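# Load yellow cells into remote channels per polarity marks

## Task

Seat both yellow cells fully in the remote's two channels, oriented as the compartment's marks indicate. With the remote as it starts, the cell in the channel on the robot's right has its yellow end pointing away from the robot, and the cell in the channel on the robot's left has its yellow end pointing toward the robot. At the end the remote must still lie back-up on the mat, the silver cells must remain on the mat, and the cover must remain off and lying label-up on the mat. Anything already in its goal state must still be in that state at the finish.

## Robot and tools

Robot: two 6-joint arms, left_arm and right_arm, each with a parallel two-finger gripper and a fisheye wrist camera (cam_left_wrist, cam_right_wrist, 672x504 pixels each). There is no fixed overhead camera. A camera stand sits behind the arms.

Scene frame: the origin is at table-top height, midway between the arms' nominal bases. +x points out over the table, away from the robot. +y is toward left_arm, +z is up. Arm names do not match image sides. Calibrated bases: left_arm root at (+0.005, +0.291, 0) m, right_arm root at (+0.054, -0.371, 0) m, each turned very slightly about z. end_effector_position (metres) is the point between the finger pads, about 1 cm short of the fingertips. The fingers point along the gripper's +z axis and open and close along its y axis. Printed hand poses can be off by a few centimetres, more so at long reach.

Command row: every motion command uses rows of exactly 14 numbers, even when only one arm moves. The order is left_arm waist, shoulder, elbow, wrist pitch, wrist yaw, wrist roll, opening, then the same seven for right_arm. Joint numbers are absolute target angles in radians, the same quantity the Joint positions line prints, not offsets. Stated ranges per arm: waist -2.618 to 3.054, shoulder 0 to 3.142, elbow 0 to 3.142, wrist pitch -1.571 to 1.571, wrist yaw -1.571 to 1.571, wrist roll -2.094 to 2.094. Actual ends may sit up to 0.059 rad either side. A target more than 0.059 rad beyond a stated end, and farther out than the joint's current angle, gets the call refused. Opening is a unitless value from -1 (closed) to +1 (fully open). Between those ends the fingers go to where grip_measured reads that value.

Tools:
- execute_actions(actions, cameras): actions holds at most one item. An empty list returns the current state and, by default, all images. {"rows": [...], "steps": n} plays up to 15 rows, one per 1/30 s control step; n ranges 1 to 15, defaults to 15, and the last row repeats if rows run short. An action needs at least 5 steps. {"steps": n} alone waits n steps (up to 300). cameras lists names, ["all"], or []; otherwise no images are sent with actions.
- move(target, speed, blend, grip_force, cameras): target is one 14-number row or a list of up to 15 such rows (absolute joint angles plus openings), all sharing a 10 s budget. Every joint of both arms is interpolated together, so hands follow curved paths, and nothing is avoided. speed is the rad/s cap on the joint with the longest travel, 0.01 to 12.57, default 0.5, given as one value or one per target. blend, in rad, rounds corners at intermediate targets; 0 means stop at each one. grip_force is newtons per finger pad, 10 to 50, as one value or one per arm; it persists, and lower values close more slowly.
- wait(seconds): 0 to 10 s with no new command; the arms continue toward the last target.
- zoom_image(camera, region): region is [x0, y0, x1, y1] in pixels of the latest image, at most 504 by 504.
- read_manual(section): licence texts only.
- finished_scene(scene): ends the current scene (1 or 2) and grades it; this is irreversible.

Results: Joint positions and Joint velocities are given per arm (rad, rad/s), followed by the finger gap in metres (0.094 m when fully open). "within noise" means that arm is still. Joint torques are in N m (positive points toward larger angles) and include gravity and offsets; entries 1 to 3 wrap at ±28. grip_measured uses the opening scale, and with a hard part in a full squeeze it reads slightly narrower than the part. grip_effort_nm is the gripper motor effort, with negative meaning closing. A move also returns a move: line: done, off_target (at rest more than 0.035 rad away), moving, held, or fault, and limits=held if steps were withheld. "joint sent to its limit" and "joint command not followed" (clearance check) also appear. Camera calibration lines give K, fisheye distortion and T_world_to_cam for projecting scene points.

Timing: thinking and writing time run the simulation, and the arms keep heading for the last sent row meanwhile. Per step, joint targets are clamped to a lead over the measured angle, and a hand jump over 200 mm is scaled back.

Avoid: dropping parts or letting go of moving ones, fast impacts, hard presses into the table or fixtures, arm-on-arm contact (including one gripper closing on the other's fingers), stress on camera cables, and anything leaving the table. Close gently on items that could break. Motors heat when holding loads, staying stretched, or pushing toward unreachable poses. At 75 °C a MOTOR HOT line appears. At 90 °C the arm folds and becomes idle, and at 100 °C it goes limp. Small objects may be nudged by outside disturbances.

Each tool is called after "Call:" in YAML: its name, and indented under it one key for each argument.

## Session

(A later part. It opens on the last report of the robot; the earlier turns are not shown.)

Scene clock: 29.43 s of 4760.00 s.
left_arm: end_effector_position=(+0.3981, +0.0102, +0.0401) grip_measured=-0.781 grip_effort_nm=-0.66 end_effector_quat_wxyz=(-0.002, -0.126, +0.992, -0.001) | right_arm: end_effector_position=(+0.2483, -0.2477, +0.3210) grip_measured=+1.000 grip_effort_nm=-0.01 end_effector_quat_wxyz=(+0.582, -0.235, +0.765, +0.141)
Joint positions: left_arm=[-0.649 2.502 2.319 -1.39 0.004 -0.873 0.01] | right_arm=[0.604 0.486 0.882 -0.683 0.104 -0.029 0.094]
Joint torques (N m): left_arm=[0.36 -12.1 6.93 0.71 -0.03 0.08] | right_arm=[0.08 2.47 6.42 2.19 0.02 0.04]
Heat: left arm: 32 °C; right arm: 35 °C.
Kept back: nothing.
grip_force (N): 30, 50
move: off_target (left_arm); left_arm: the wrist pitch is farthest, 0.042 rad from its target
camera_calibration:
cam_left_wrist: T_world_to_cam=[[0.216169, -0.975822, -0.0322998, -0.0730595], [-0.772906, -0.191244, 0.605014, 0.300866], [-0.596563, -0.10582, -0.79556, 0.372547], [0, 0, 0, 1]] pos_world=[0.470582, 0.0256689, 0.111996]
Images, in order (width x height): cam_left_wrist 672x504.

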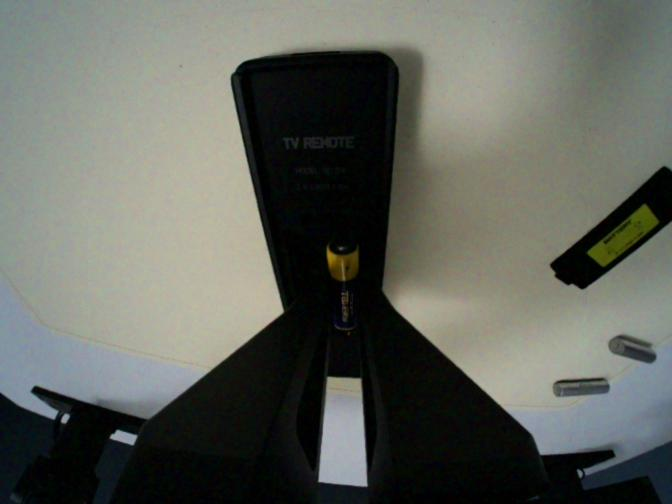

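Call:
move:
  target: [-0.6442,2.526,2.313,-1.342,0,-0.867,-1, 0.604,0.486,0.882,-0.683,0.104,-0.029,1]
  speed: 0.2
  cameras: ["cam_left_wrist"]

Call:
zoom_image:
  camera: "cam_left_wrist"
  region: [246, 150, 446, 350]

Scene clock: 30.40 s of 4760.00 s.
left_arm: end_effector_position=(+0.3997, +0.0091, +0.0401) grip_measured=-0.781 grip_effort_nm=-0.65 end_effector_quat_wxyz=(+0.001, -0.126, +0.992, -0.003) | right_arm: end_effector_position=(+0.2483, -0.2477, +0.3210) grip_measured=+1.000 grip_effort_nm=-0.01 end_effector_quat_wxyz=(+0.582, -0.235, +0.765, +0.141)
Joint positions: left_arm=[-0.649 2.502 2.319 -1.382 0.004 -0.873 0.01] | right_arm=[0.604 0.486 0.882 -0.683 0.104 -0.029 0.094]
Joint torques (N m): left_arm=[0.36 -12.19 6.97 0.69 -0.04 0.07] | right_arm=[0.08 2.48 6.42 2.19 0.02 0.04]
Heat: left arm: 32 °C; right arm: 35 °C.
Kept back: nothing.
grip_force (N): 30, 50
move: off_target (left_arm); left_arm: the wrist pitch is farthest, 0.040 rad from its target
camera_calibration:
cam_left_wrist: T_world_to_cam=[[0.216336, -0.975956, -0.0266224, -0.0747915], [-0.776702, -0.188562, 0.600981, 0.303622], [-0.591551, -0.109336, -0.79882, 0.371508], [0, 0, 0, 1]] pos_world=[0.47177, 0.0248777, 0.112305]
Images, in order (width x height): cam_left_wrist 672x504.

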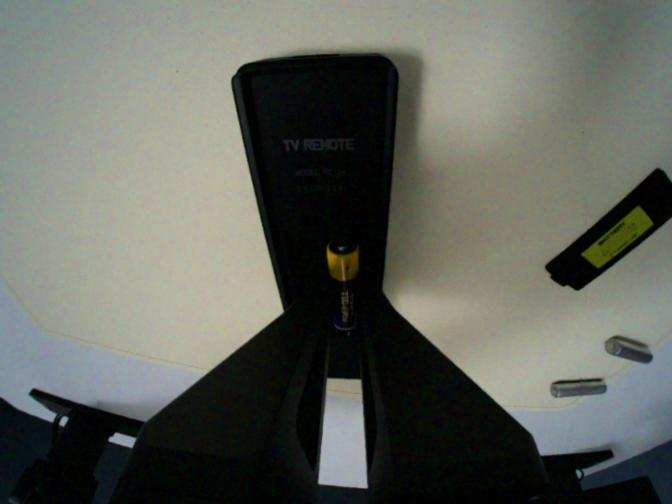

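Scaled by 2.520 from the camera's 672x504 image, which has a finer 960x720 frame.

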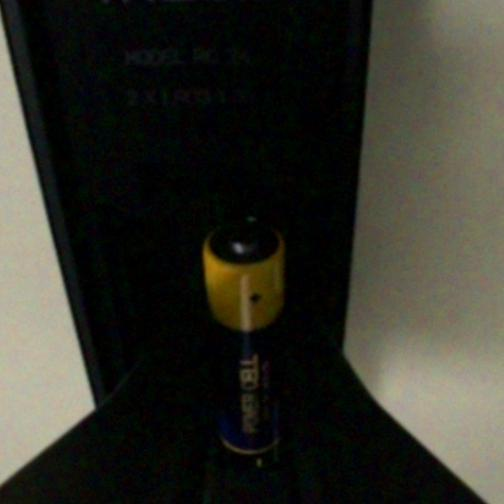

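Call:
move:
  target: [-0.6442,2.526,2.313,-1.342,0,-0.867,-0.745, 0.604,0.486,0.882,-0.683,0.104,-0.029,1]
  speed: 0.2
  cameras: ["cam_left_wrist"]

Call:
zoom_image:
  camera: "cam_left_wrist"
  region: [246, 150, 446, 350]

Scene clock: 31.23 s of 4760.00 s.
left_arm: end_effector_position=(+0.3999, +0.0090, +0.0401) grip_measured=-0.748 grip_effort_nm=0.17 end_effector_quat_wxyz=(+0.001, -0.126, +0.992, -0.004) | right_arm: end_effector_position=(+0.2483, -0.2477, +0.3210) grip_measured=+1.000 grip_effort_nm=-0.01 end_effector_quat_wxyz=(+0.582, -0.235, +0.765, +0.141)
Joint positions: left_arm=[-0.649 2.502 2.319 -1.381 0.004 -0.873 0.012] | right_arm=[0.604 0.486 0.882 -0.683 0.104 -0.029 0.094]
Joint torques (N m): left_arm=[0.32 -12.15 6.93 0.71 -0.03 0.08] | right_arm=[0.08 2.48 6.42 2.19 0.02 0.04]
Heat: left arm: 32 °C; right arm: 35 °C.
Kept back: nothing.
grip_force (N): 30, 50
move: off_target (left_arm); left_arm: the wrist pitch is farthest, 0.039 rad from its target
camera_calibration:
cam_left_wrist: T_world_to_cam=[[0.216358, -0.975964, -0.0261504, -0.07497], [-0.777016, -0.188348, 0.600642, 0.303801], [-0.59113, -0.109634, -0.79909, 0.371475], [0, 0, 0, 1]] pos_world=[0.471869, 0.0247785, 0.112406]
Images, in order (width x height): cam_left_wrist 672x504.

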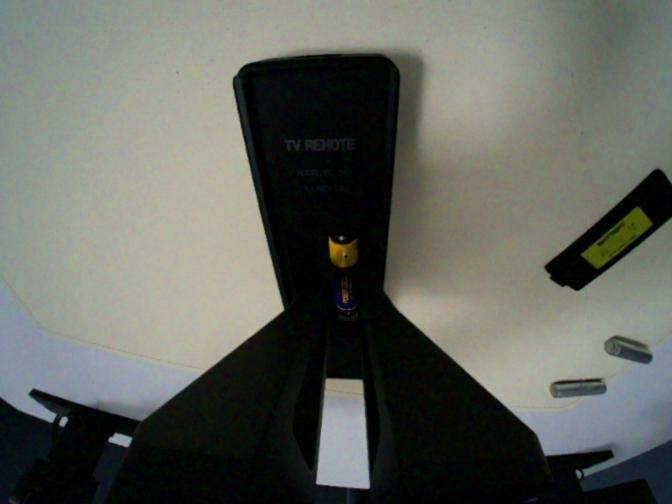

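Scaled by 2.520 from the camera's 672x504 image, which has a finer 960x720 frame.

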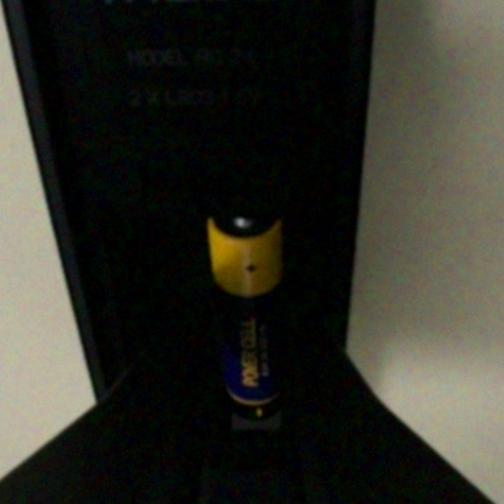

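Call:
move:
  target:
    - [-0.664,2.50,2.42,-1.50,0,-0.880,-0.745, 0.604,0.486,0.882,-0.683,0.104,-0.029,1]
    - [-0.664,2.50,2.421,-1.50,0,-0.880,-1, 0.604,0.486,0.882,-0.683,0.104,-0.029,1]
    - [-0.6445,2.529,2.334,-1.391,0,-0.867,-1, 0.604,0.486,0.882,-0.683,0.104,-0.029,1]
  speed: [0.4,0.3,0.3]
  cameras: ["cam_left_wrist"]

Call:
zoom_image:
  camera: "cam_left_wrist"
  region: [266, 170, 426, 330]

Scene clock: 34.90 s of 4760.00 s.
left_arm: end_effector_position=(+0.3992, +0.0086, +0.0450) grip_measured=-0.989 grip_effort_nm=-0.58 end_effector_quat_wxyz=(+0.001, -0.125, +0.992, -0.003) | right_arm: end_effector_position=(+0.2483, -0.2477, +0.3210) grip_measured=+1.000 grip_effort_nm=-0.01 end_effector_quat_wxyz=(+0.582, -0.235, +0.765, +0.141)
Joint positions: left_arm=[-0.65 2.505 2.343 -1.404 0.004 -0.873 0.001] | right_arm=[0.604 0.486 0.882 -0.683 0.104 -0.029 0.094]
Joint torques (N m): left_arm=[0.46 -12.12 6.61 0.4 -0.04 0.09] | right_arm=[0.08 2.48 6.42 2.18 0.02 0.04]
Heat: left arm: 32 °C; right arm: 36 °C.
Kept back: nothing.
grip_force (N): 30, 50
move: done
camera_calibration:
cam_left_wrist: T_world_to_cam=[[0.214854, -0.976274, -0.0269601, -0.0744937], [-0.776738, -0.187545, 0.601253, 0.300118], [-0.592044, -0.108241, -0.798604, 0.37523], [0, 0, 0, 1]] pos_world=[0.471271, 0.0241744, 0.117205]
Images, in order (width x height): cam_left_wrist 672x504.

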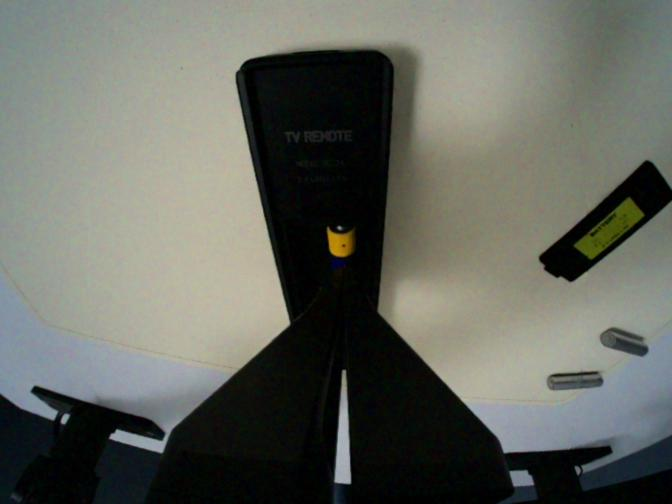

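Scaled by 3.150 from the camera's 672x504 image, which has a finer 960x720 frame.

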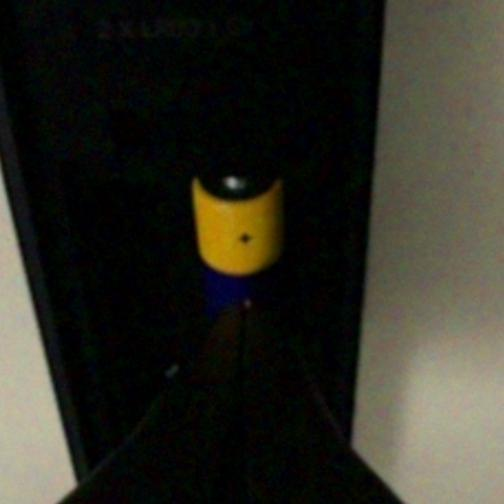

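Call:
move:
  target:
    - [-0.6445,2.529,2.275,-1.333,0,-0.867,-1, 0.604,0.486,0.882,-0.683,0.104,-0.029,1]
    - [-0.6445,2.529,2.245,-1.305,0,-0.867,-1, 0.604,0.486,0.882,-0.683,0.104,-0.029,1]
  speed: 0.15
  cameras: ["cam_left_wrist"]

Call:
zoom_image:
  camera: "cam_left_wrist"
  region: [266, 170, 426, 330]

Scene clock: 36.33 s of 4760.00 s.
left_arm: end_effector_position=(+0.3990, +0.0087, +0.0353) grip_measured=-0.989 grip_effort_nm=-0.58 end_effector_quat_wxyz=(+0.001, -0.125, +0.992, -0.004) | right_arm: end_effector_position=(+0.2483, -0.2477, +0.3210) grip_measured=+1.000 grip_effort_nm=-0.01 end_effector_quat_wxyz=(+0.582, -0.235, +0.765, +0.141)
Joint positions: left_arm=[-0.65 2.496 2.289 -1.357 0.004 -0.873 0.001] | right_arm=[0.604 0.486 0.882 -0.683 0.104 -0.029 0.094]
Joint torques (N m): left_arm=[0.43 -11.17 3.51 0.84 -0.02 0.08] | right_arm=[0.08 2.48 6.42 2.19 0.02 0.04]
Heat: left arm: 32 °C; right arm: 36 °C.
Kept back: nothing.
grip_force (N): 30, 50
move: off_target (left_arm); left_arm: the wrist pitch is farthest, 0.052 rad from its target
camera_calibration:
cam_left_wrist: T_world_to_cam=[[0.214898, -0.976303, -0.0255046, -0.0746667], [-0.777734, -0.186869, 0.600174, 0.30626], [-0.590718, -0.109141, -0.799463, 0.366898], [0, 0, 0, 1]] pos_world=[0.470968, 0.0243767, 0.107607]
Images, in order (width x height): cam_left_wrist 672x504.

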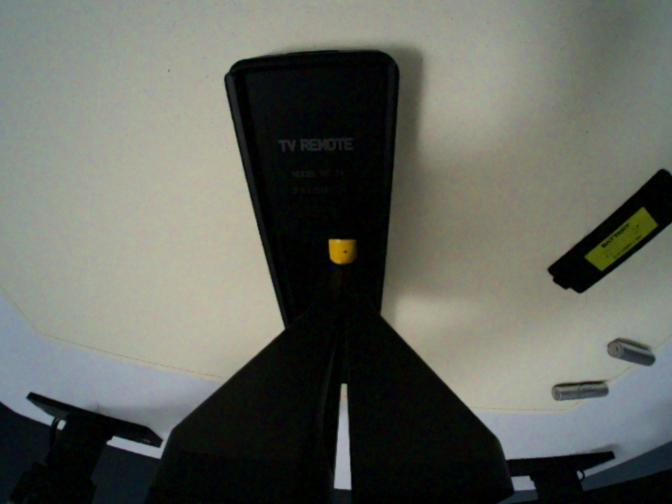

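Scaled by 3.150 from the camera's 672x504 image, which has a finer 960x720 frame.

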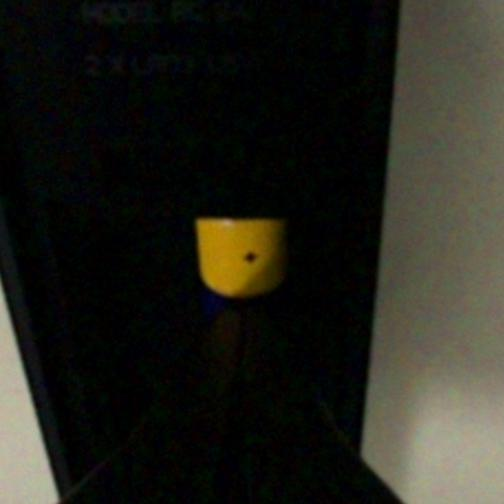

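Call:
move:
  target: [-0.646,2.50,2.42,-1.48,0,-0.87,-1, 0.604,0.486,0.882,-0.683,0.104,-0.029,1]
  speed: 0.5

Call:
move:
  target: [0.149,1.753,1.297,-1.088,0,-0.218,-0.5, 0.604,0.486,0.882,-0.683,0.104,-0.029,1]
  speed: 1.2
  cameras: ["cam_left_wrist"]

Call:
zoom_image:
  camera: "cam_left_wrist"
  region: [246, 130, 426, 310]

Scene clock: 37.80 s of 4760.00 s.
left_arm: end_effector_position=(+0.3976, +0.0097, +0.0638) grip_measured=-0.989 grip_effort_nm=-0.58 end_effector_quat_wxyz=(+0.003, -0.125, +0.992, -0.005) | right_arm: end_effector_position=(+0.2483, -0.2477, +0.3210) grip_measured=+1.000 grip_effort_nm=-0.01 end_effector_quat_wxyz=(+0.582, -0.235, +0.765, +0.141)
Joint positions: left_arm=[-0.65 2.495 2.401 -1.466 0.004 -0.873 0.001] | right_arm=[0.604 0.486 0.882 -0.683 0.104 -0.029 0.094]
Joint torques (N m): left_arm=[0.29 -13.82 9.33 0.16 -0.06 0.06] | right_arm=[0.08 2.48 6.42 2.18 0.02 0.04]
Heat: left arm: 32 °C; right arm: 36 °C.
Kept back: nothing.
grip_force (N): 30, 50
move: done

Scene clock: 39.67 s of 4760.00 s.
left_arm: end_effector_position=(+0.3180, +0.3481, +0.0681) grip_measured=-0.503 grip_effort_nm=0.16 end_effector_quat_wxyz=(-0.003, -0.201, +0.980, +0.000) | right_arm: end_effector_position=(+0.2483, -0.2477, +0.3210) grip_measured=+1.000 grip_effort_nm=-0.01 end_effector_quat_wxyz=(+0.582, -0.235, +0.765, +0.141)
Joint positions: left_arm=[0.15 1.78 1.307 -1.105 0.001 -0.226 0.023] | right_arm=[0.604 0.486 0.882 -0.683 0.104 -0.029 0.094]
Joint torques (N m): left_arm=[-0.06 -10.78 6.35 0.42 0 0.09] | right_arm=[0.08 2.48 6.42 2.18 0.02 0.04]
Motor temperatures (°C): left_arm=[25 29 32 24 23 23 28] | right_arm=[26 23 30 37 23 25 22]
Heat: left arm: 32 °C; right arm: 37 °C.
Kept back: nothing.
grip_force (N): 30, 50
move: done
camera_calibration:
cam_left_wrist: T_world_to_cam=[[0.361164, -0.931872, -0.0342734, 0.213555], [-0.733213, -0.306495, 0.607009, 0.314041], [-0.576159, -0.1941, -0.793956, 0.406946], [0, 0, 0, 1]] pos_world=[0.387596, 0.374246, 0.139791]
Images, in order (width x height): cam_left_wrist 672x504.

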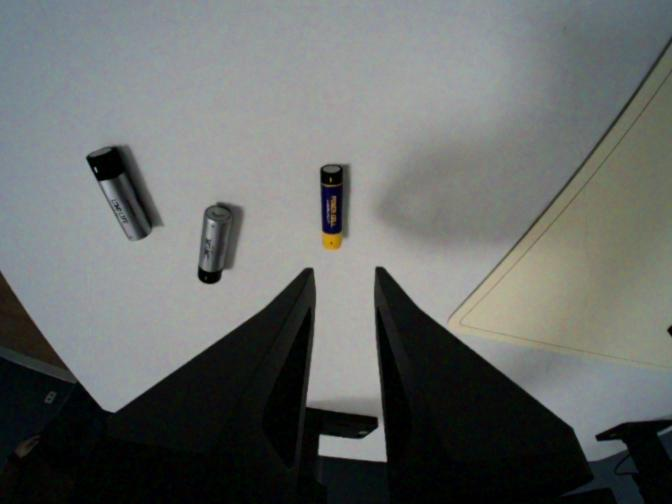

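Scaled by 2.800 from the camera's 672x504 image, which has a finer 960x720 frame.

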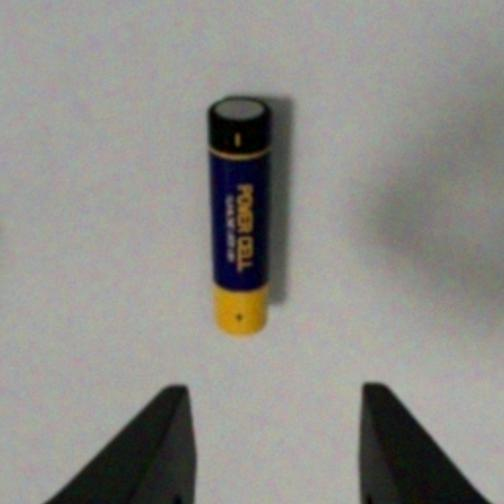

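Call:
move:
  target: [0.1795,1.854,1.167,-0.878,0,-0.213,-0.55, 0.604,0.486,0.882,-0.683,0.104,-0.029,1]
  speed: 0.35
  cameras: ["cam_left_wrist"]

Call:
zoom_image:
  camera: "cam_left_wrist"
  region: [246, 190, 426, 340]

Scene clock: 41.53 s of 4760.00 s.
left_arm: end_effector_position=(+0.3197, +0.3559, +0.0177) grip_measured=-0.547 grip_effort_nm=-0.15 end_effector_quat_wxyz=(+0.003, -0.209, +0.978, +0.000) | right_arm: end_effector_position=(+0.2483, -0.2477, +0.3210) grip_measured=+1.000 grip_effort_nm=-0.01 end_effector_quat_wxyz=(+0.582, -0.235, +0.765, +0.141)
Joint positions: left_arm=[0.173 1.842 1.173 -0.896 0.001 -0.22 0.021] | right_arm=[0.604 0.486 0.882 -0.683 0.104 -0.029 0.094]
Joint torques (N m): left_arm=[0.51 -7.32 6.31 0.49 0.02 0.11] | right_arm=[0.08 2.48 6.42 2.18 0.02 0.04]
Heat: left arm: 32 °C; right arm: 37 °C.
Kept back: nothing.
grip_force (N): 30, 50
move: done
camera_calibration:
cam_left_wrist: T_world_to_cam=[[0.377568, -0.925438, -0.0317381, 0.210937], [-0.73572, -0.320626, 0.596587, 0.354235], [-0.56228, -0.201902, -0.801921, 0.367933], [0, 0, 0, 1]] pos_world=[0.387856, 0.383072, 0.090416]
Images, in order (width x height): cam_left_wrist 672x504.

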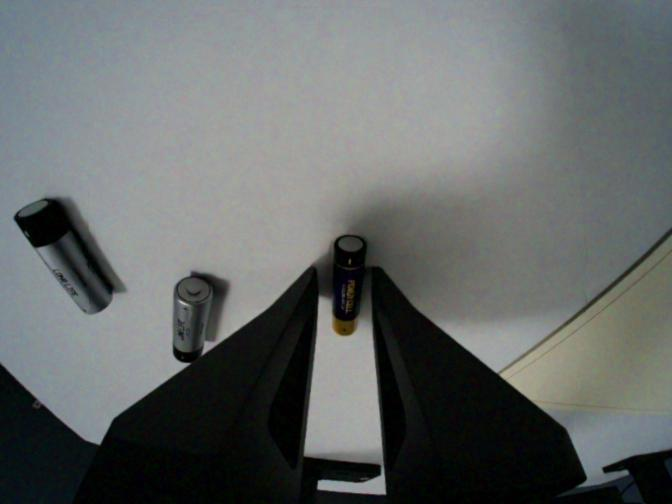

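Scaled by 2.800 from the camera's 672x504 image, which has a finer 960x720 frame.

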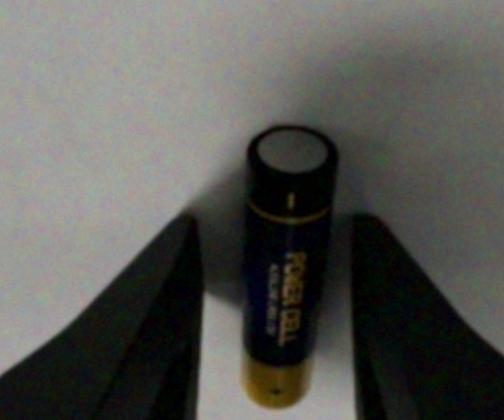

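Call:
move:
  target: [0.163,1.854,1.200,-0.920,0,-0.176,-0.55, 0.604,0.486,0.882,-0.683,0.104,-0.029,1]
  speed: 0.2
  cameras: ["cam_left_wrist"]

Call:
zoom_image:
  camera: "cam_left_wrist"
  region: [246, 190, 426, 340]

Scene clock: 42.67 s of 4760.00 s.
left_arm: end_effector_position=(+0.3162, +0.3543, +0.0177) grip_measured=-0.547 grip_effort_nm=-0.15 end_effector_quat_wxyz=(-0.004, -0.190, +0.982, +0.000) | right_arm: end_effector_position=(+0.2483, -0.2477, +0.3210) grip_measured=+1.000 grip_effort_nm=-0.01 end_effector_quat_wxyz=(+0.582, -0.235, +0.765, +0.141)
Joint positions: left_arm=[0.17 1.842 1.173 -0.911 0.001 -0.184 0.021] | right_arm=[0.604 0.486 0.882 -0.683 0.104 -0.029 0.094]
Joint torques (N m): left_arm=[-0.62 -7.31 9.48 0.2 -0.02 0.07] | right_arm=[0.08 2.47 6.42 2.18 0.02 0.04]
Heat: left arm: 32 °C; right arm: 37 °C.
Kept back: nothing.
grip_force (N): 30, 50
move: done
camera_calibration:
cam_left_wrist: T_world_to_cam=[[0.340825, -0.939504, -0.0342016, 0.227434], [-0.738846, -0.290173, 0.608199, 0.341174], [-0.58133, -0.18202, -0.793047, 0.364431], [0, 0, 0, 1]] pos_world=[0.386414, 0.379008, 0.0892878]
Images, in order (width x height): cam_left_wrist 672x504.

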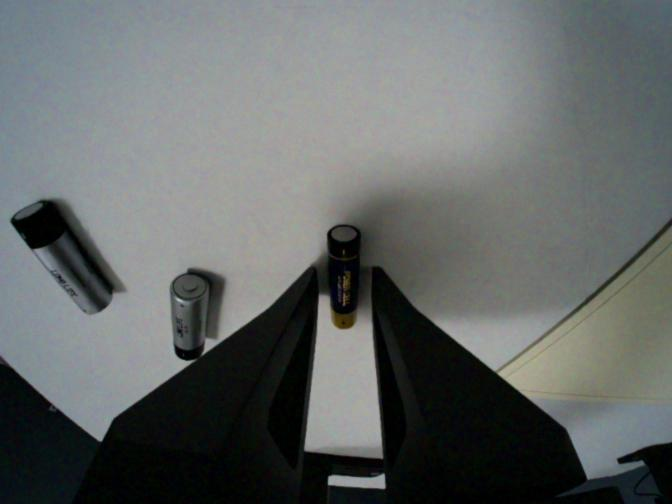

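Scaled by 2.800 from the camera's 672x504 image, which has a finer 960x720 frame.

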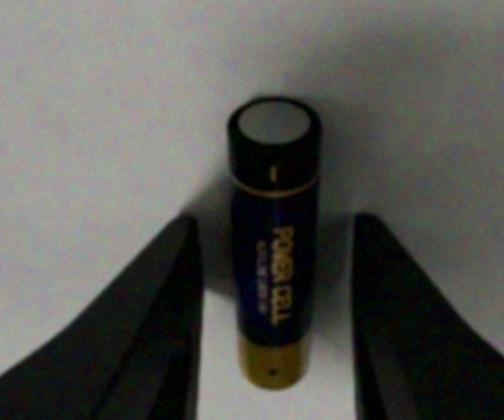

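Call:
move:
  target: [0.163,1.854,1.206,-0.920,0,-0.176,-0.55, 0.604,0.486,0.882,-0.683,0.104,-0.029,1]
  speed: 0.2

Scene clock: 43.60 s of 4760.00 s.
left_arm: end_effector_position=(+0.3188, +0.3548, +0.0197) grip_measured=-0.547 grip_effort_nm=-0.15 end_effector_quat_wxyz=(-0.001, -0.190, +0.982, +0.000) | right_arm: end_effector_position=(+0.2483, -0.2477, +0.3210) grip_measured=+1.000 grip_effort_nm=-0.01 end_effector_quat_wxyz=(+0.582, -0.235, +0.765, +0.141)
Joint positions: left_arm=[0.17 1.842 1.182 -0.913 0.001 -0.183 0.021] | right_arm=[0.604 0.486 0.882 -0.683 0.104 -0.029 0.094]
Joint torques (N m): left_arm=[-0.57 -7.32 9.32 0.2 0 0.08] | right_arm=[0.09 2.47 6.42 2.18 0.02 0.03]
Heat: left arm: 32 °C; right arm: 37 °C.
Kept back: nothing.
grip_force (N): 30, 50
move: done

Call:
move:
  target: [0.163,1.854,1.206,-0.920,0,-0.176,-1, 0.604,0.486,0.882,-0.683,0.104,-0.029,1]
  speed: 0.2
  cameras: ["cam_left_wrist"]

Call:
zoom_image:
  camera: "cam_left_wrist"
  region: [246, 190, 426, 340]

Scene clock: 44.73 s of 4760.00 s.
left_arm: end_effector_position=(+0.3188, +0.3548, +0.0197) grip_measured=-0.781 grip_effort_nm=-0.63 end_effector_quat_wxyz=(-0.001, -0.190, +0.982, +0.000) | right_arm: end_effector_position=(+0.2483, -0.2477, +0.3210) grip_measured=+1.000 grip_effort_nm=-0.01 end_effector_quat_wxyz=(+0.582, -0.235, +0.765, +0.141)
Joint positions: left_arm=[0.17 1.842 1.182 -0.913 0.001 -0.183 0.01] | right_arm=[0.604 0.486 0.882 -0.683 0.104 -0.029 0.094]
Joint torques (N m): left_arm=[-0.54 -7.28 9.37 0.22 0 0.08] | right_arm=[0.08 2.48 6.41 2.18 0.02 0.04]
Heat: left arm: 32 °C; right arm: 37 °C.
Kept back: nothing.
grip_force (N): 30, 50
move: done
camera_calibration:
cam_left_wrist: T_world_to_cam=[[0.340229, -0.939757, -0.0331933, 0.227321], [-0.743161, -0.290346, 0.602835, 0.343508], [-0.576156, -0.180434, -0.797175, 0.365458], [0, 0, 0, 1]] pos_world=[0.388502, 0.379304, 0.0918009]
Images, in order (width x height): cam_left_wrist 672x504.

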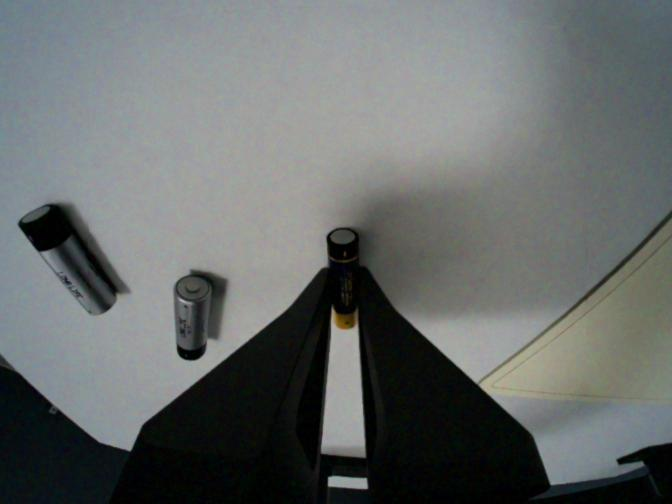

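Scaled by 2.800 from the camera's 672x504 image, which has a finer 960x720 frame.

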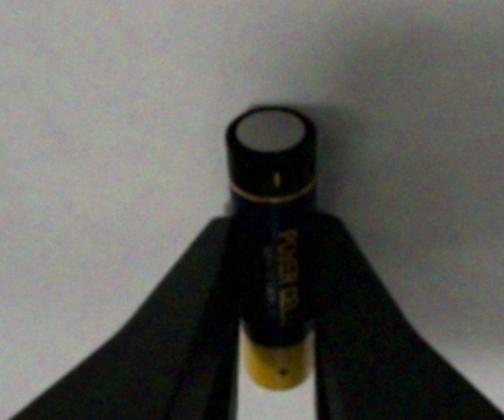

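Call:
move:
  target:
    - [0.17,1.77,1.342,-1.144,0,-0.183,-1, 0.604,0.486,0.882,-0.683,0.104,-0.029,1]
    - [-0.664,2.41,2.33,-1.48,0,-0.884,-1, 0.604,0.486,0.882,-0.683,0.104,-0.029,1]
    - [-0.6388,2.463,2.232,-1.357,0,-0.862,-1, 0.604,0.486,0.882,-0.683,0.104,-0.029,1]
  speed: [0.5,1.1,0.3]
  blend: [0.08,0,0]
  cameras: ["cam_left_wrist"]

Call:
zoom_image:
  camera: "cam_left_wrist"
  region: [246, 150, 446, 350]

Scene clock: 48.37 s of 4760.00 s.
left_arm: end_effector_position=(+0.3908, +0.0183, +0.0448) grip_measured=-0.782 grip_effort_nm=-0.65 end_effector_quat_wxyz=(-0.006, -0.127, +0.992, +0.000) | right_arm: end_effector_position=(+0.2483, -0.2477, +0.3210) grip_measured=+1.000 grip_effort_nm=-0.01 end_effector_quat_wxyz=(+0.582, -0.235, +0.765, +0.141)
Joint positions: left_arm=[-0.642 2.447 2.237 -1.371 0.009 -0.868 0.01] | right_arm=[0.604 0.486 0.882 -0.683 0.104 -0.029 0.094]
Joint torques (N m): left_arm=[0.2 -12.38 6.97 0.4 -0.09 0.09] | right_arm=[0.08 2.48 6.42 2.18 0.02 0.04]
Heat: left arm: 32 °C; right arm: 37 °C.
Kept back: nothing.
grip_force (N): 30, 50
move: done
camera_calibration:
cam_left_wrist: T_world_to_cam=[[0.217738, -0.975383, -0.0349113, -0.0639945], [-0.767145, -0.193147, 0.611705, 0.291317], [-0.60339, -0.10641, -0.790315, 0.375184], [0, 0, 0, 1]] pos_world=[0.463799, 0.0337711, 0.116079]
Images, in order (width x height): cam_left_wrist 672x504.

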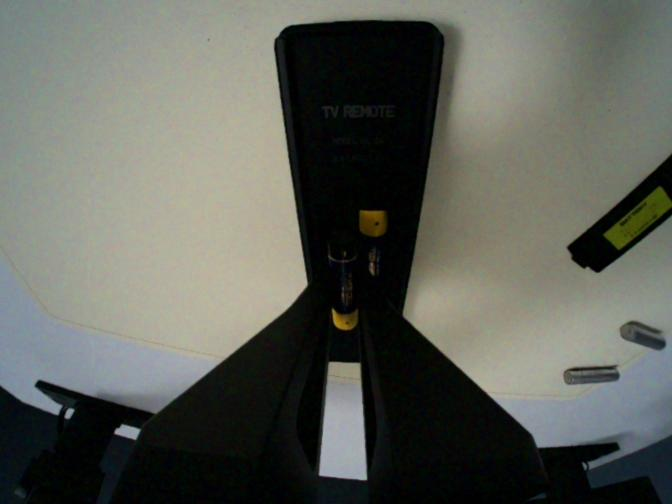

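Scaled by 2.520 from the camera's 672x504 image, which has a finer 960x720 frame.

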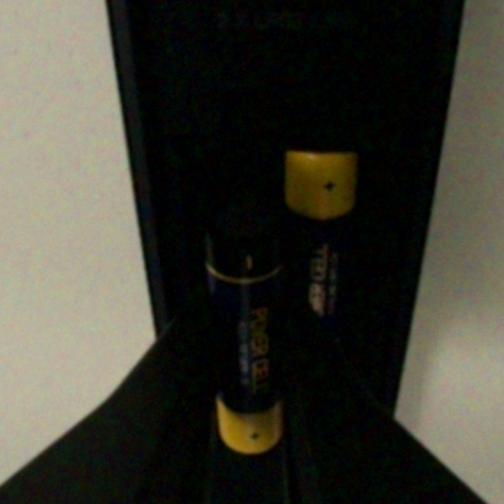

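Call:
move:
  target:
    - [-0.66,2.40,2.33,-1.48,0,-0.88,-1, 0.604,0.486,0.882,-0.683,0.104,-0.029,1]
    - [-0.6363,2.460,2.206,-1.327,0,-0.858,-1, 0.604,0.486,0.882,-0.683,0.104,-0.029,1]
  speed: 0.3
  cameras: ["cam_left_wrist"]

Call:
zoom_image:
  camera: "cam_left_wrist"
  region: [246, 150, 446, 350]

Scene clock: 54.53 s of 4760.00 s.
left_arm: end_effector_position=(+0.3934, +0.0170, +0.0433) grip_measured=-0.782 grip_effort_nm=-0.65 end_effector_quat_wxyz=(+0.000, -0.125, +0.992, -0.006) | right_arm: end_effector_position=(+0.2483, -0.2477, +0.3210) grip_measured=+1.000 grip_effort_nm=-0.01 end_effector_quat_wxyz=(+0.582, -0.235, +0.765, +0.141)
Joint positions: left_arm=[-0.641 2.438 2.215 -1.341 0.009 -0.864 0.01] | right_arm=[0.604 0.486 0.882 -0.683 0.104 -0.029 0.094]
Joint torques (N m): left_arm=[0.4 -11.86 6.69 0.43 -0.09 0.09] | right_arm=[0.06 2.47 6.42 2.19 0.02 0.03]
Heat: left arm: 32 °C; right arm: 38 °C.
Kept back: nothing.
grip_force (N): 30, 50
move: done
camera_calibration:
cam_left_wrist: T_world_to_cam=[[0.215163, -0.976326, -0.0221903, -0.0653114], [-0.776283, -0.184776, 0.602696, 0.297978], [-0.592528, -0.112452, -0.797662, 0.371636], [0, 0, 0, 1]] pos_world=[0.465572, 0.0330851, 0.115401]
Images, in order (width x height): cam_left_wrist 672x504.

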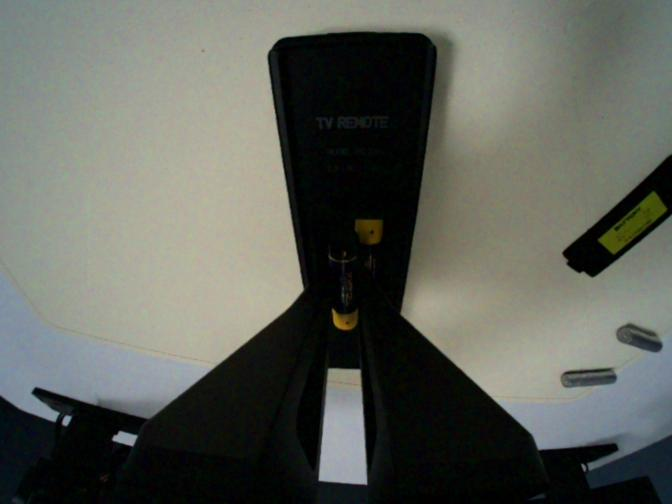

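Scaled by 2.520 from the camera's 672x504 image, which has a finer 960x720 frame.

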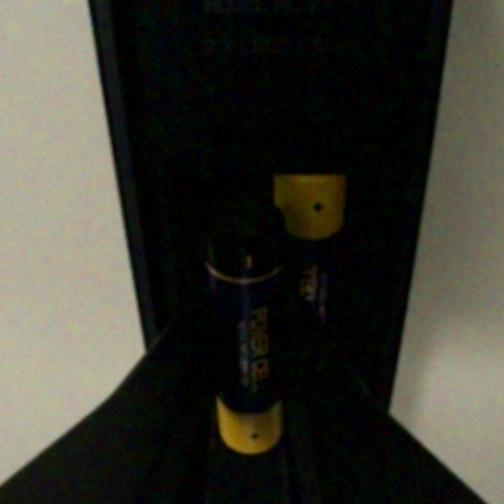

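Call:
move:
  target:
    - [-0.66,2.40,2.31,-1.46,0,-0.88,-1, 0.604,0.486,0.882,-0.683,0.104,-0.029,1]
    - [-0.6338,2.460,2.199,-1.327,0,-0.858,-1, 0.604,0.486,0.882,-0.683,0.104,-0.029,1]
  speed: 0.3
  cameras: ["cam_left_wrist"]

Call:
zoom_image:
  camera: "cam_left_wrist"
  region: [246, 150, 446, 350]

Scene clock: 57.00 s of 4760.00 s.
left_arm: end_effector_position=(+0.3928, +0.0192, +0.0415) grip_measured=-0.782 grip_effort_nm=-0.65 end_effector_quat_wxyz=(-0.003, -0.127, +0.992, -0.003) | right_arm: end_effector_position=(+0.2483, -0.2477, +0.3210) grip_measured=+1.000 grip_effort_nm=-0.01 end_effector_quat_wxyz=(+0.582, -0.235, +0.765, +0.141)
Joint positions: left_arm=[-0.638 2.438 2.208 -1.341 0.009 -0.864 0.01] | right_arm=[0.604 0.486 0.882 -0.683 0.104 -0.029 0.094]
Joint torques (N m): left_arm=[0.32 -11.79 6.72 0.4 -0.09 0.07] | right_arm=[0.08 2.48 6.42 2.19 0.02 0.04]
Heat: left arm: 33 °C; right arm: 38 °C.
Kept back: nothing.
grip_force (N): 30, 50
move: done
camera_calibration:
cam_left_wrist: T_world_to_cam=[[0.218043, -0.975552, -0.0274958, -0.0640169], [-0.772107, -0.189667, 0.606528, 0.297267], [-0.596915, -0.11102, -0.794586, 0.371581], [0, 0, 0, 1]] pos_world=[0.465283, 0.0351827, 0.113192]
Images, in order (width x height): cam_left_wrist 672x504.

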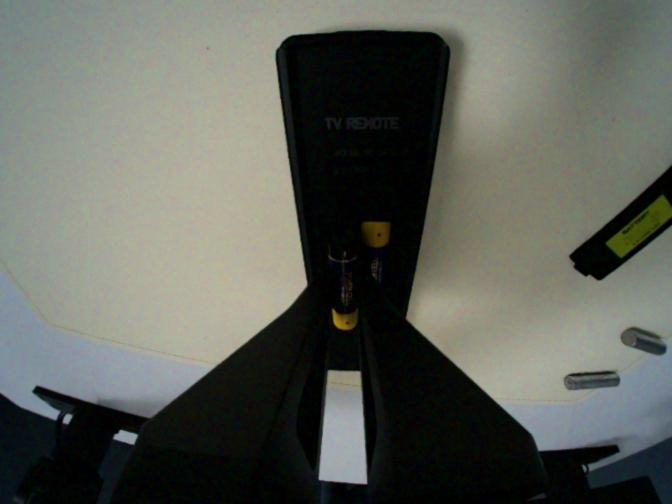

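Scaled by 2.520 from the camera's 672x504 image, which has a finer 960x720 frame.

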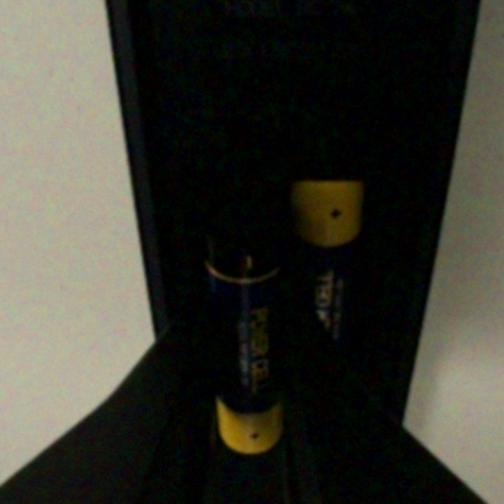

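Call:
move:
  target:
    - [-0.66,2.40,2.30,-1.45,0,-0.88,-1, 0.604,0.486,0.882,-0.683,0.104,-0.029,1]
    - [-0.6343,2.460,2.189,-1.317,0,-0.858,-1, 0.604,0.486,0.882,-0.683,0.104,-0.029,1]
  speed: 0.3
  cameras: ["cam_left_wrist"]

Call:
zoom_image:
  camera: "cam_left_wrist"
  region: [246, 150, 446, 350]

Scene clock: 59.23 s of 4760.00 s.
left_arm: end_effector_position=(+0.3895, +0.0197, +0.0395) grip_measured=-0.782 grip_effort_nm=-0.65 end_effector_quat_wxyz=(-0.007, -0.126, +0.992, +0.000) | right_arm: end_effector_position=(+0.2483, -0.2477, +0.3210) grip_measured=+1.000 grip_effort_nm=-0.01 end_effector_quat_wxyz=(+0.582, -0.235, +0.765, +0.141)
Joint positions: left_arm=[-0.641 2.437 2.198 -1.343 0.009 -0.864 0.01] | right_arm=[0.604 0.486 0.882 -0.683 0.104 -0.029 0.094]
Joint torques (N m): left_arm=[0.57 -11.89 6.65 0.53 -0.09 0.08] | right_arm=[0.08 2.48 6.42 2.19 0.02 0.04]
Heat: left arm: 33 °C; right arm: 38 °C.
Kept back: nothing.
grip_force (N): 30, 50
move: done
camera_calibration:
cam_left_wrist: T_world_to_cam=[[0.21513, -0.975943, -0.0354124, -0.0615007], [-0.766615, -0.191229, 0.612971, 0.293622], [-0.604997, -0.104721, -0.789311, 0.370875], [0, 0, 0, 1]] pos_world=[0.462704, 0.0349659, 0.110576]
Images, in order (width x height): cam_left_wrist 672x504.

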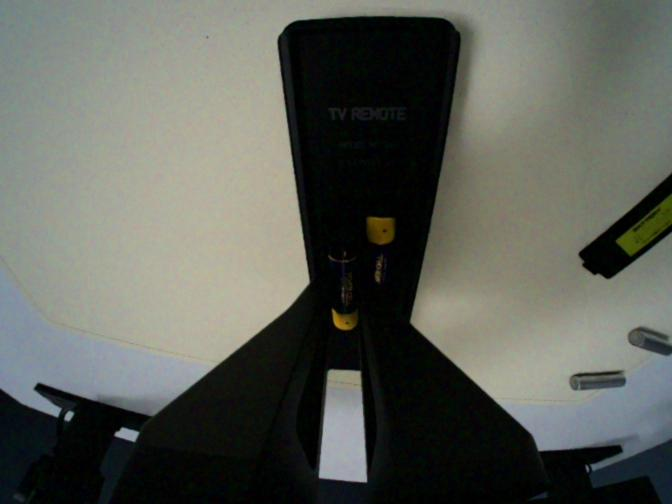

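Scaled by 2.520 from the camera's 672x504 image, which has a finer 960x720 frame.

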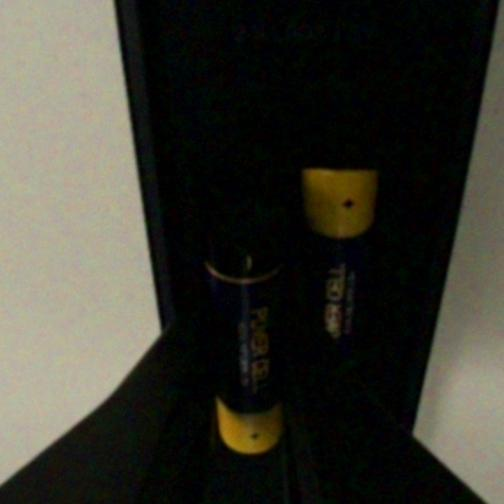

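Call:
move:
  target: [-0.6343,2.460,2.189,-1.299,0,-0.858,-1, 0.604,0.486,0.882,-0.683,0.104,-0.029,1]
  speed: 0.2
  cameras: ["cam_left_wrist"]

Call:
zoom_image:
  camera: "cam_left_wrist"
  region: [246, 150, 446, 350]

Scene clock: 60.37 s of 4760.00 s.
left_arm: end_effector_position=(+0.3957, +0.0153, +0.0395) grip_measured=-0.782 grip_effort_nm=-0.66 end_effector_quat_wxyz=(+0.004, -0.125, +0.992, -0.010) | right_arm: end_effector_position=(+0.2483, -0.2477, +0.3210) grip_measured=+1.000 grip_effort_nm=-0.01 end_effector_quat_wxyz=(+0.582, -0.235, +0.765, +0.141)
Joint positions: left_arm=[-0.641 2.437 2.198 -1.313 0.009 -0.864 0.01] | right_arm=[0.604 0.486 0.882 -0.683 0.104 -0.029 0.094]
Joint torques (N m): left_arm=[0.46 -11.88 6.69 0.47 -0.08 0.09] | right_arm=[0.08 2.48 6.42 2.19 0.02 0.04]
Heat: left arm: 33 °C; right arm: 38 °C.
Kept back: nothing.
grip_force (N): 30, 50
move: done
camera_calibration:
cam_left_wrist: T_world_to_cam=[[0.215304, -0.976461, -0.0129447, -0.0680773], [-0.781861, -0.180308, 0.59681, 0.304072], [-0.585096, -0.118375, -0.802278, 0.367041], [0, 0, 0, 1]] pos_world=[0.467154, 0.0318, 0.112115]
Images, in order (width x height): cam_left_wrist 672x504.

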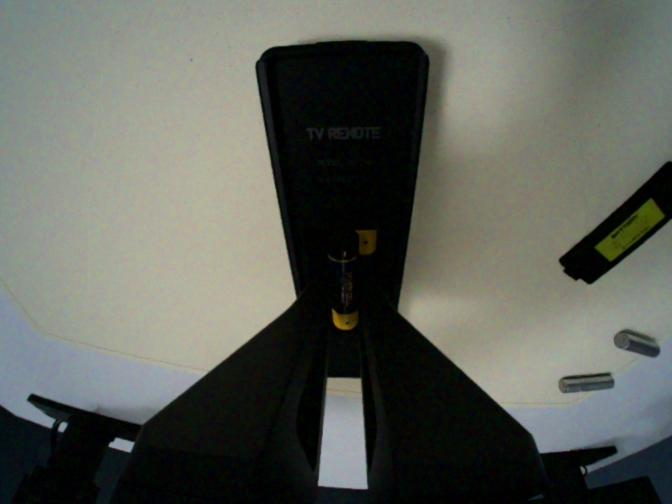

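Scaled by 2.520 from the camera's 672x504 image, which has a finer 960x720 frame.

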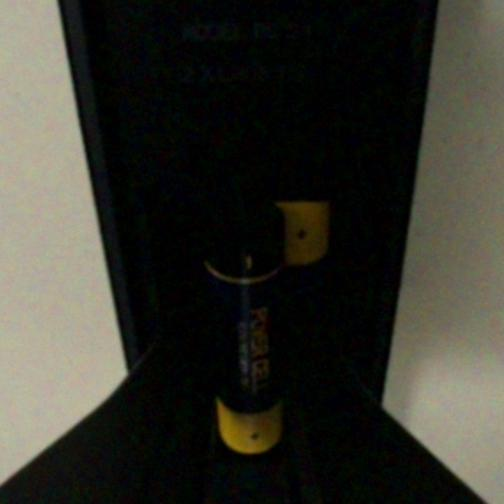

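Call:
move:
  target:
    - [-0.66,2.40,2.31,-1.46,0,-0.88,-1, 0.604,0.486,0.882,-0.683,0.104,-0.029,1]
    - [-0.6343,2.464,2.199,-1.326,0,-0.858,-1, 0.604,0.486,0.882,-0.683,0.104,-0.029,1]
  speed: 0.3
  cameras: ["cam_left_wrist"]

Call:
zoom_image:
  camera: "cam_left_wrist"
  region: [246, 150, 446, 350]

Scene clock: 63.00 s of 4760.00 s.
left_arm: end_effector_position=(+0.3927, +0.0190, +0.0401) grip_measured=-0.782 grip_effort_nm=-0.65 end_effector_quat_wxyz=(-0.004, -0.127, +0.992, -0.003) | right_arm: end_effector_position=(+0.2483, -0.2477, +0.3210) grip_measured=+1.000 grip_effort_nm=-0.01 end_effector_quat_wxyz=(+0.582, -0.235, +0.765, +0.141)
Joint positions: left_arm=[-0.638 2.441 2.208 -1.339 0.009 -0.864 0.01] | right_arm=[0.604 0.486 0.882 -0.683 0.104 -0.029 0.094]
Joint torques (N m): left_arm=[0.32 -11.75 6.72 0.43 -0.11 0.07] | right_arm=[0.06 2.47 6.41 2.18 0.02 0.04]
Heat: left arm: 33 °C; right arm: 39 °C.
Kept back: nothing.
grip_force (N): 30, 50
move: done
camera_calibration:
cam_left_wrist: T_world_to_cam=[[0.217616, -0.975622, -0.028384, -0.0641504], [-0.77096, -0.189653, 0.607991, 0.297408], [-0.598552, -0.110425, -0.793437, 0.370957], [0, 0, 0, 1]] pos_world=[0.465287, 0.0347811, 0.111688]
Images, in order (width x height): cam_left_wrist 672x504.

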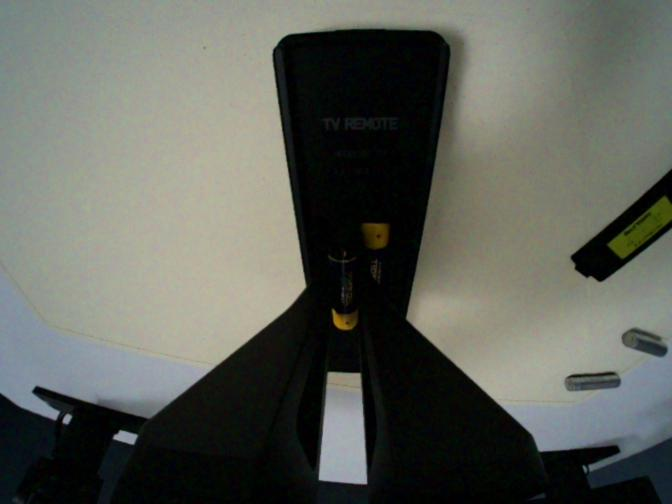

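Scaled by 2.520 from the camera's 672x504 image, which has a finer 960x720 frame.

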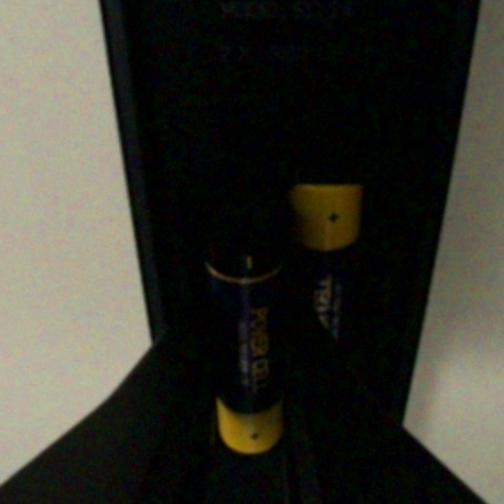

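Call:
move:
  target: [-0.6343,2.464,2.199,-1.326,0,-0.858,-0.745, 0.604,0.486,0.882,-0.683,0.104,-0.029,1]
  speed: 0.2
  cameras: ["cam_left_wrist"]

Call:
zoom_image:
  camera: "cam_left_wrist"
  region: [246, 150, 446, 350]

Scene clock: 63.73 s of 4760.00 s.
left_arm: end_effector_position=(+0.3927, +0.0189, +0.0401) grip_measured=-0.748 grip_effort_nm=0.16 end_effector_quat_wxyz=(-0.004, -0.127, +0.992, -0.003) | right_arm: end_effector_position=(+0.2483, -0.2477, +0.3210) grip_measured=+1.000 grip_effort_nm=-0.01 end_effector_quat_wxyz=(+0.582, -0.235, +0.765, +0.141)
Joint positions: left_arm=[-0.638 2.441 2.208 -1.339 0.009 -0.864 0.012] | right_arm=[0.604 0.486 0.882 -0.683 0.104 -0.029 0.094]
Joint torques (N m): left_arm=[0.34 -11.73 6.71 0.4 -0.09 0.08] | right_arm=[0.08 2.47 6.42 2.19 0.02 0.03]
Heat: left arm: 33 °C; right arm: 39 °C.
Kept back: nothing.
grip_force (N): 30, 50
move: done
camera_calibration:
cam_left_wrist: T_world_to_cam=[[0.217629, -0.975625, -0.0281808, -0.0642006], [-0.771184, -0.189579, 0.607729, 0.297615], [-0.598258, -0.110527, -0.793644, 0.370907], [0, 0, 0, 1]] pos_world=[0.465386, 0.0347813, 0.111689]
Images, in order (width x height): cam_left_wrist 672x504.

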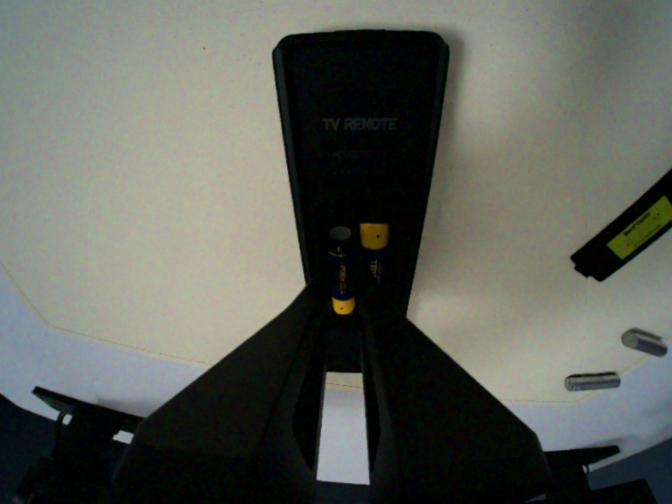

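Scaled by 2.520 from the camera's 672x504 image, which has a finer 960x720 frame.

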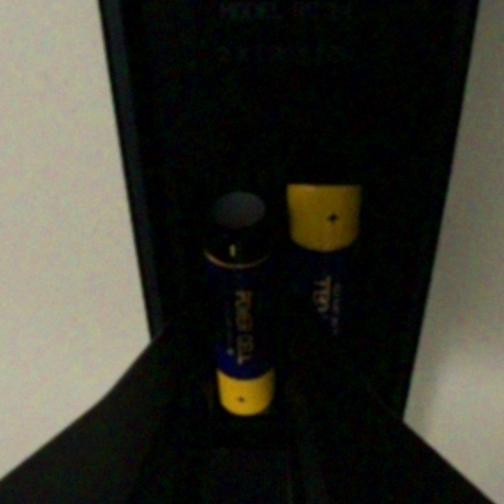

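Call:
move:
  target:
    - [-0.645,2.44,2.31,-1.45,0,-0.862,-0.745, 0.604,0.486,0.882,-0.683,0.104,-0.029,1]
    - [-0.655,2.42,2.32,-1.46,0,-0.872,-1, 0.604,0.486,0.882,-0.683,0.104,-0.029,1]
    - [-0.6345,2.466,2.2235,-1.343,0,-0.856,-1, 0.604,0.486,0.882,-0.683,0.104,-0.029,1]
  speed: [0.4,0.3,0.3]
  cameras: ["cam_left_wrist"]

Call:
zoom_image:
  camera: "cam_left_wrist"
  region: [266, 170, 426, 330]

Scene clock: 67.67 s of 4760.00 s.
left_arm: end_effector_position=(+0.3936, +0.0174, +0.0457) grip_measured=-0.989 grip_effort_nm=-0.58 end_effector_quat_wxyz=(-0.001, -0.125, +0.992, -0.005) | right_arm: end_effector_position=(+0.2483, -0.2477, +0.3210) grip_measured=+1.000 grip_effort_nm=-0.01 end_effector_quat_wxyz=(+0.582, -0.235, +0.765, +0.141)
Joint positions: left_arm=[-0.64 2.442 2.233 -1.357 0.009 -0.862 0.001] | right_arm=[0.604 0.486 0.882 -0.683 0.104 -0.029 0.094]
Joint torques (N m): left_arm=[0.49 -11.7 6.67 0.42 -0.09 0.08] | right_arm=[0.08 2.47 6.42 2.18 0.02 0.04]
Heat: left arm: 33 °C; right arm: 39 °C.
Kept back: nothing.
grip_force (N): 30, 50
move: done
camera_calibration:
cam_left_wrist: T_world_to_cam=[[0.214378, -0.976459, -0.023875, -0.0645899], [-0.774666, -0.184862, 0.604746, 0.296014], [-0.594924, -0.111149, -0.79606, 0.374534], [0, 0, 0, 1]] pos_world=[0.465979, 0.0332815, 0.117596]
Images, in order (width x height): cam_left_wrist 672x504.

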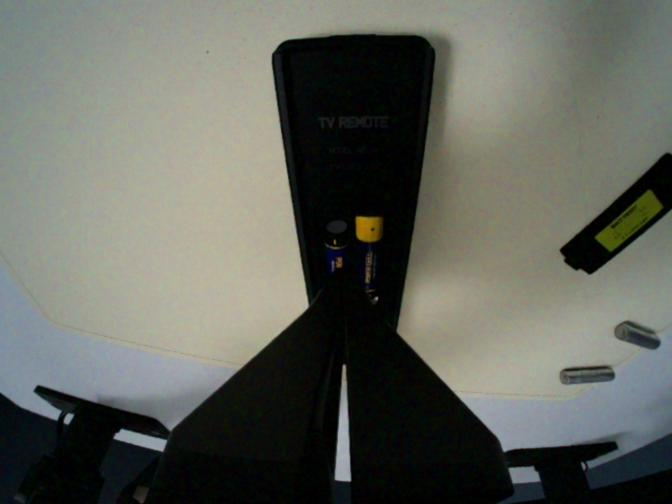

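Scaled by 3.150 from the camera's 672x504 image, which has a finer 960x720 frame.

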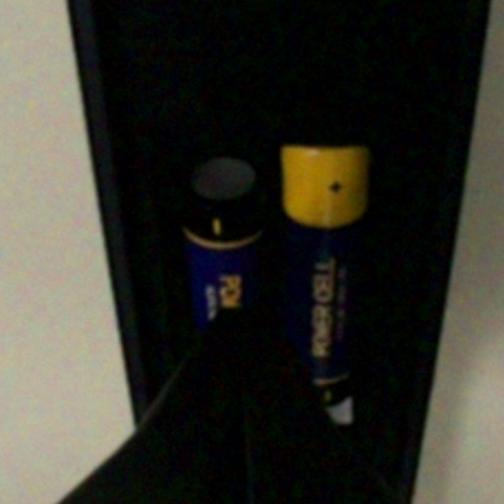

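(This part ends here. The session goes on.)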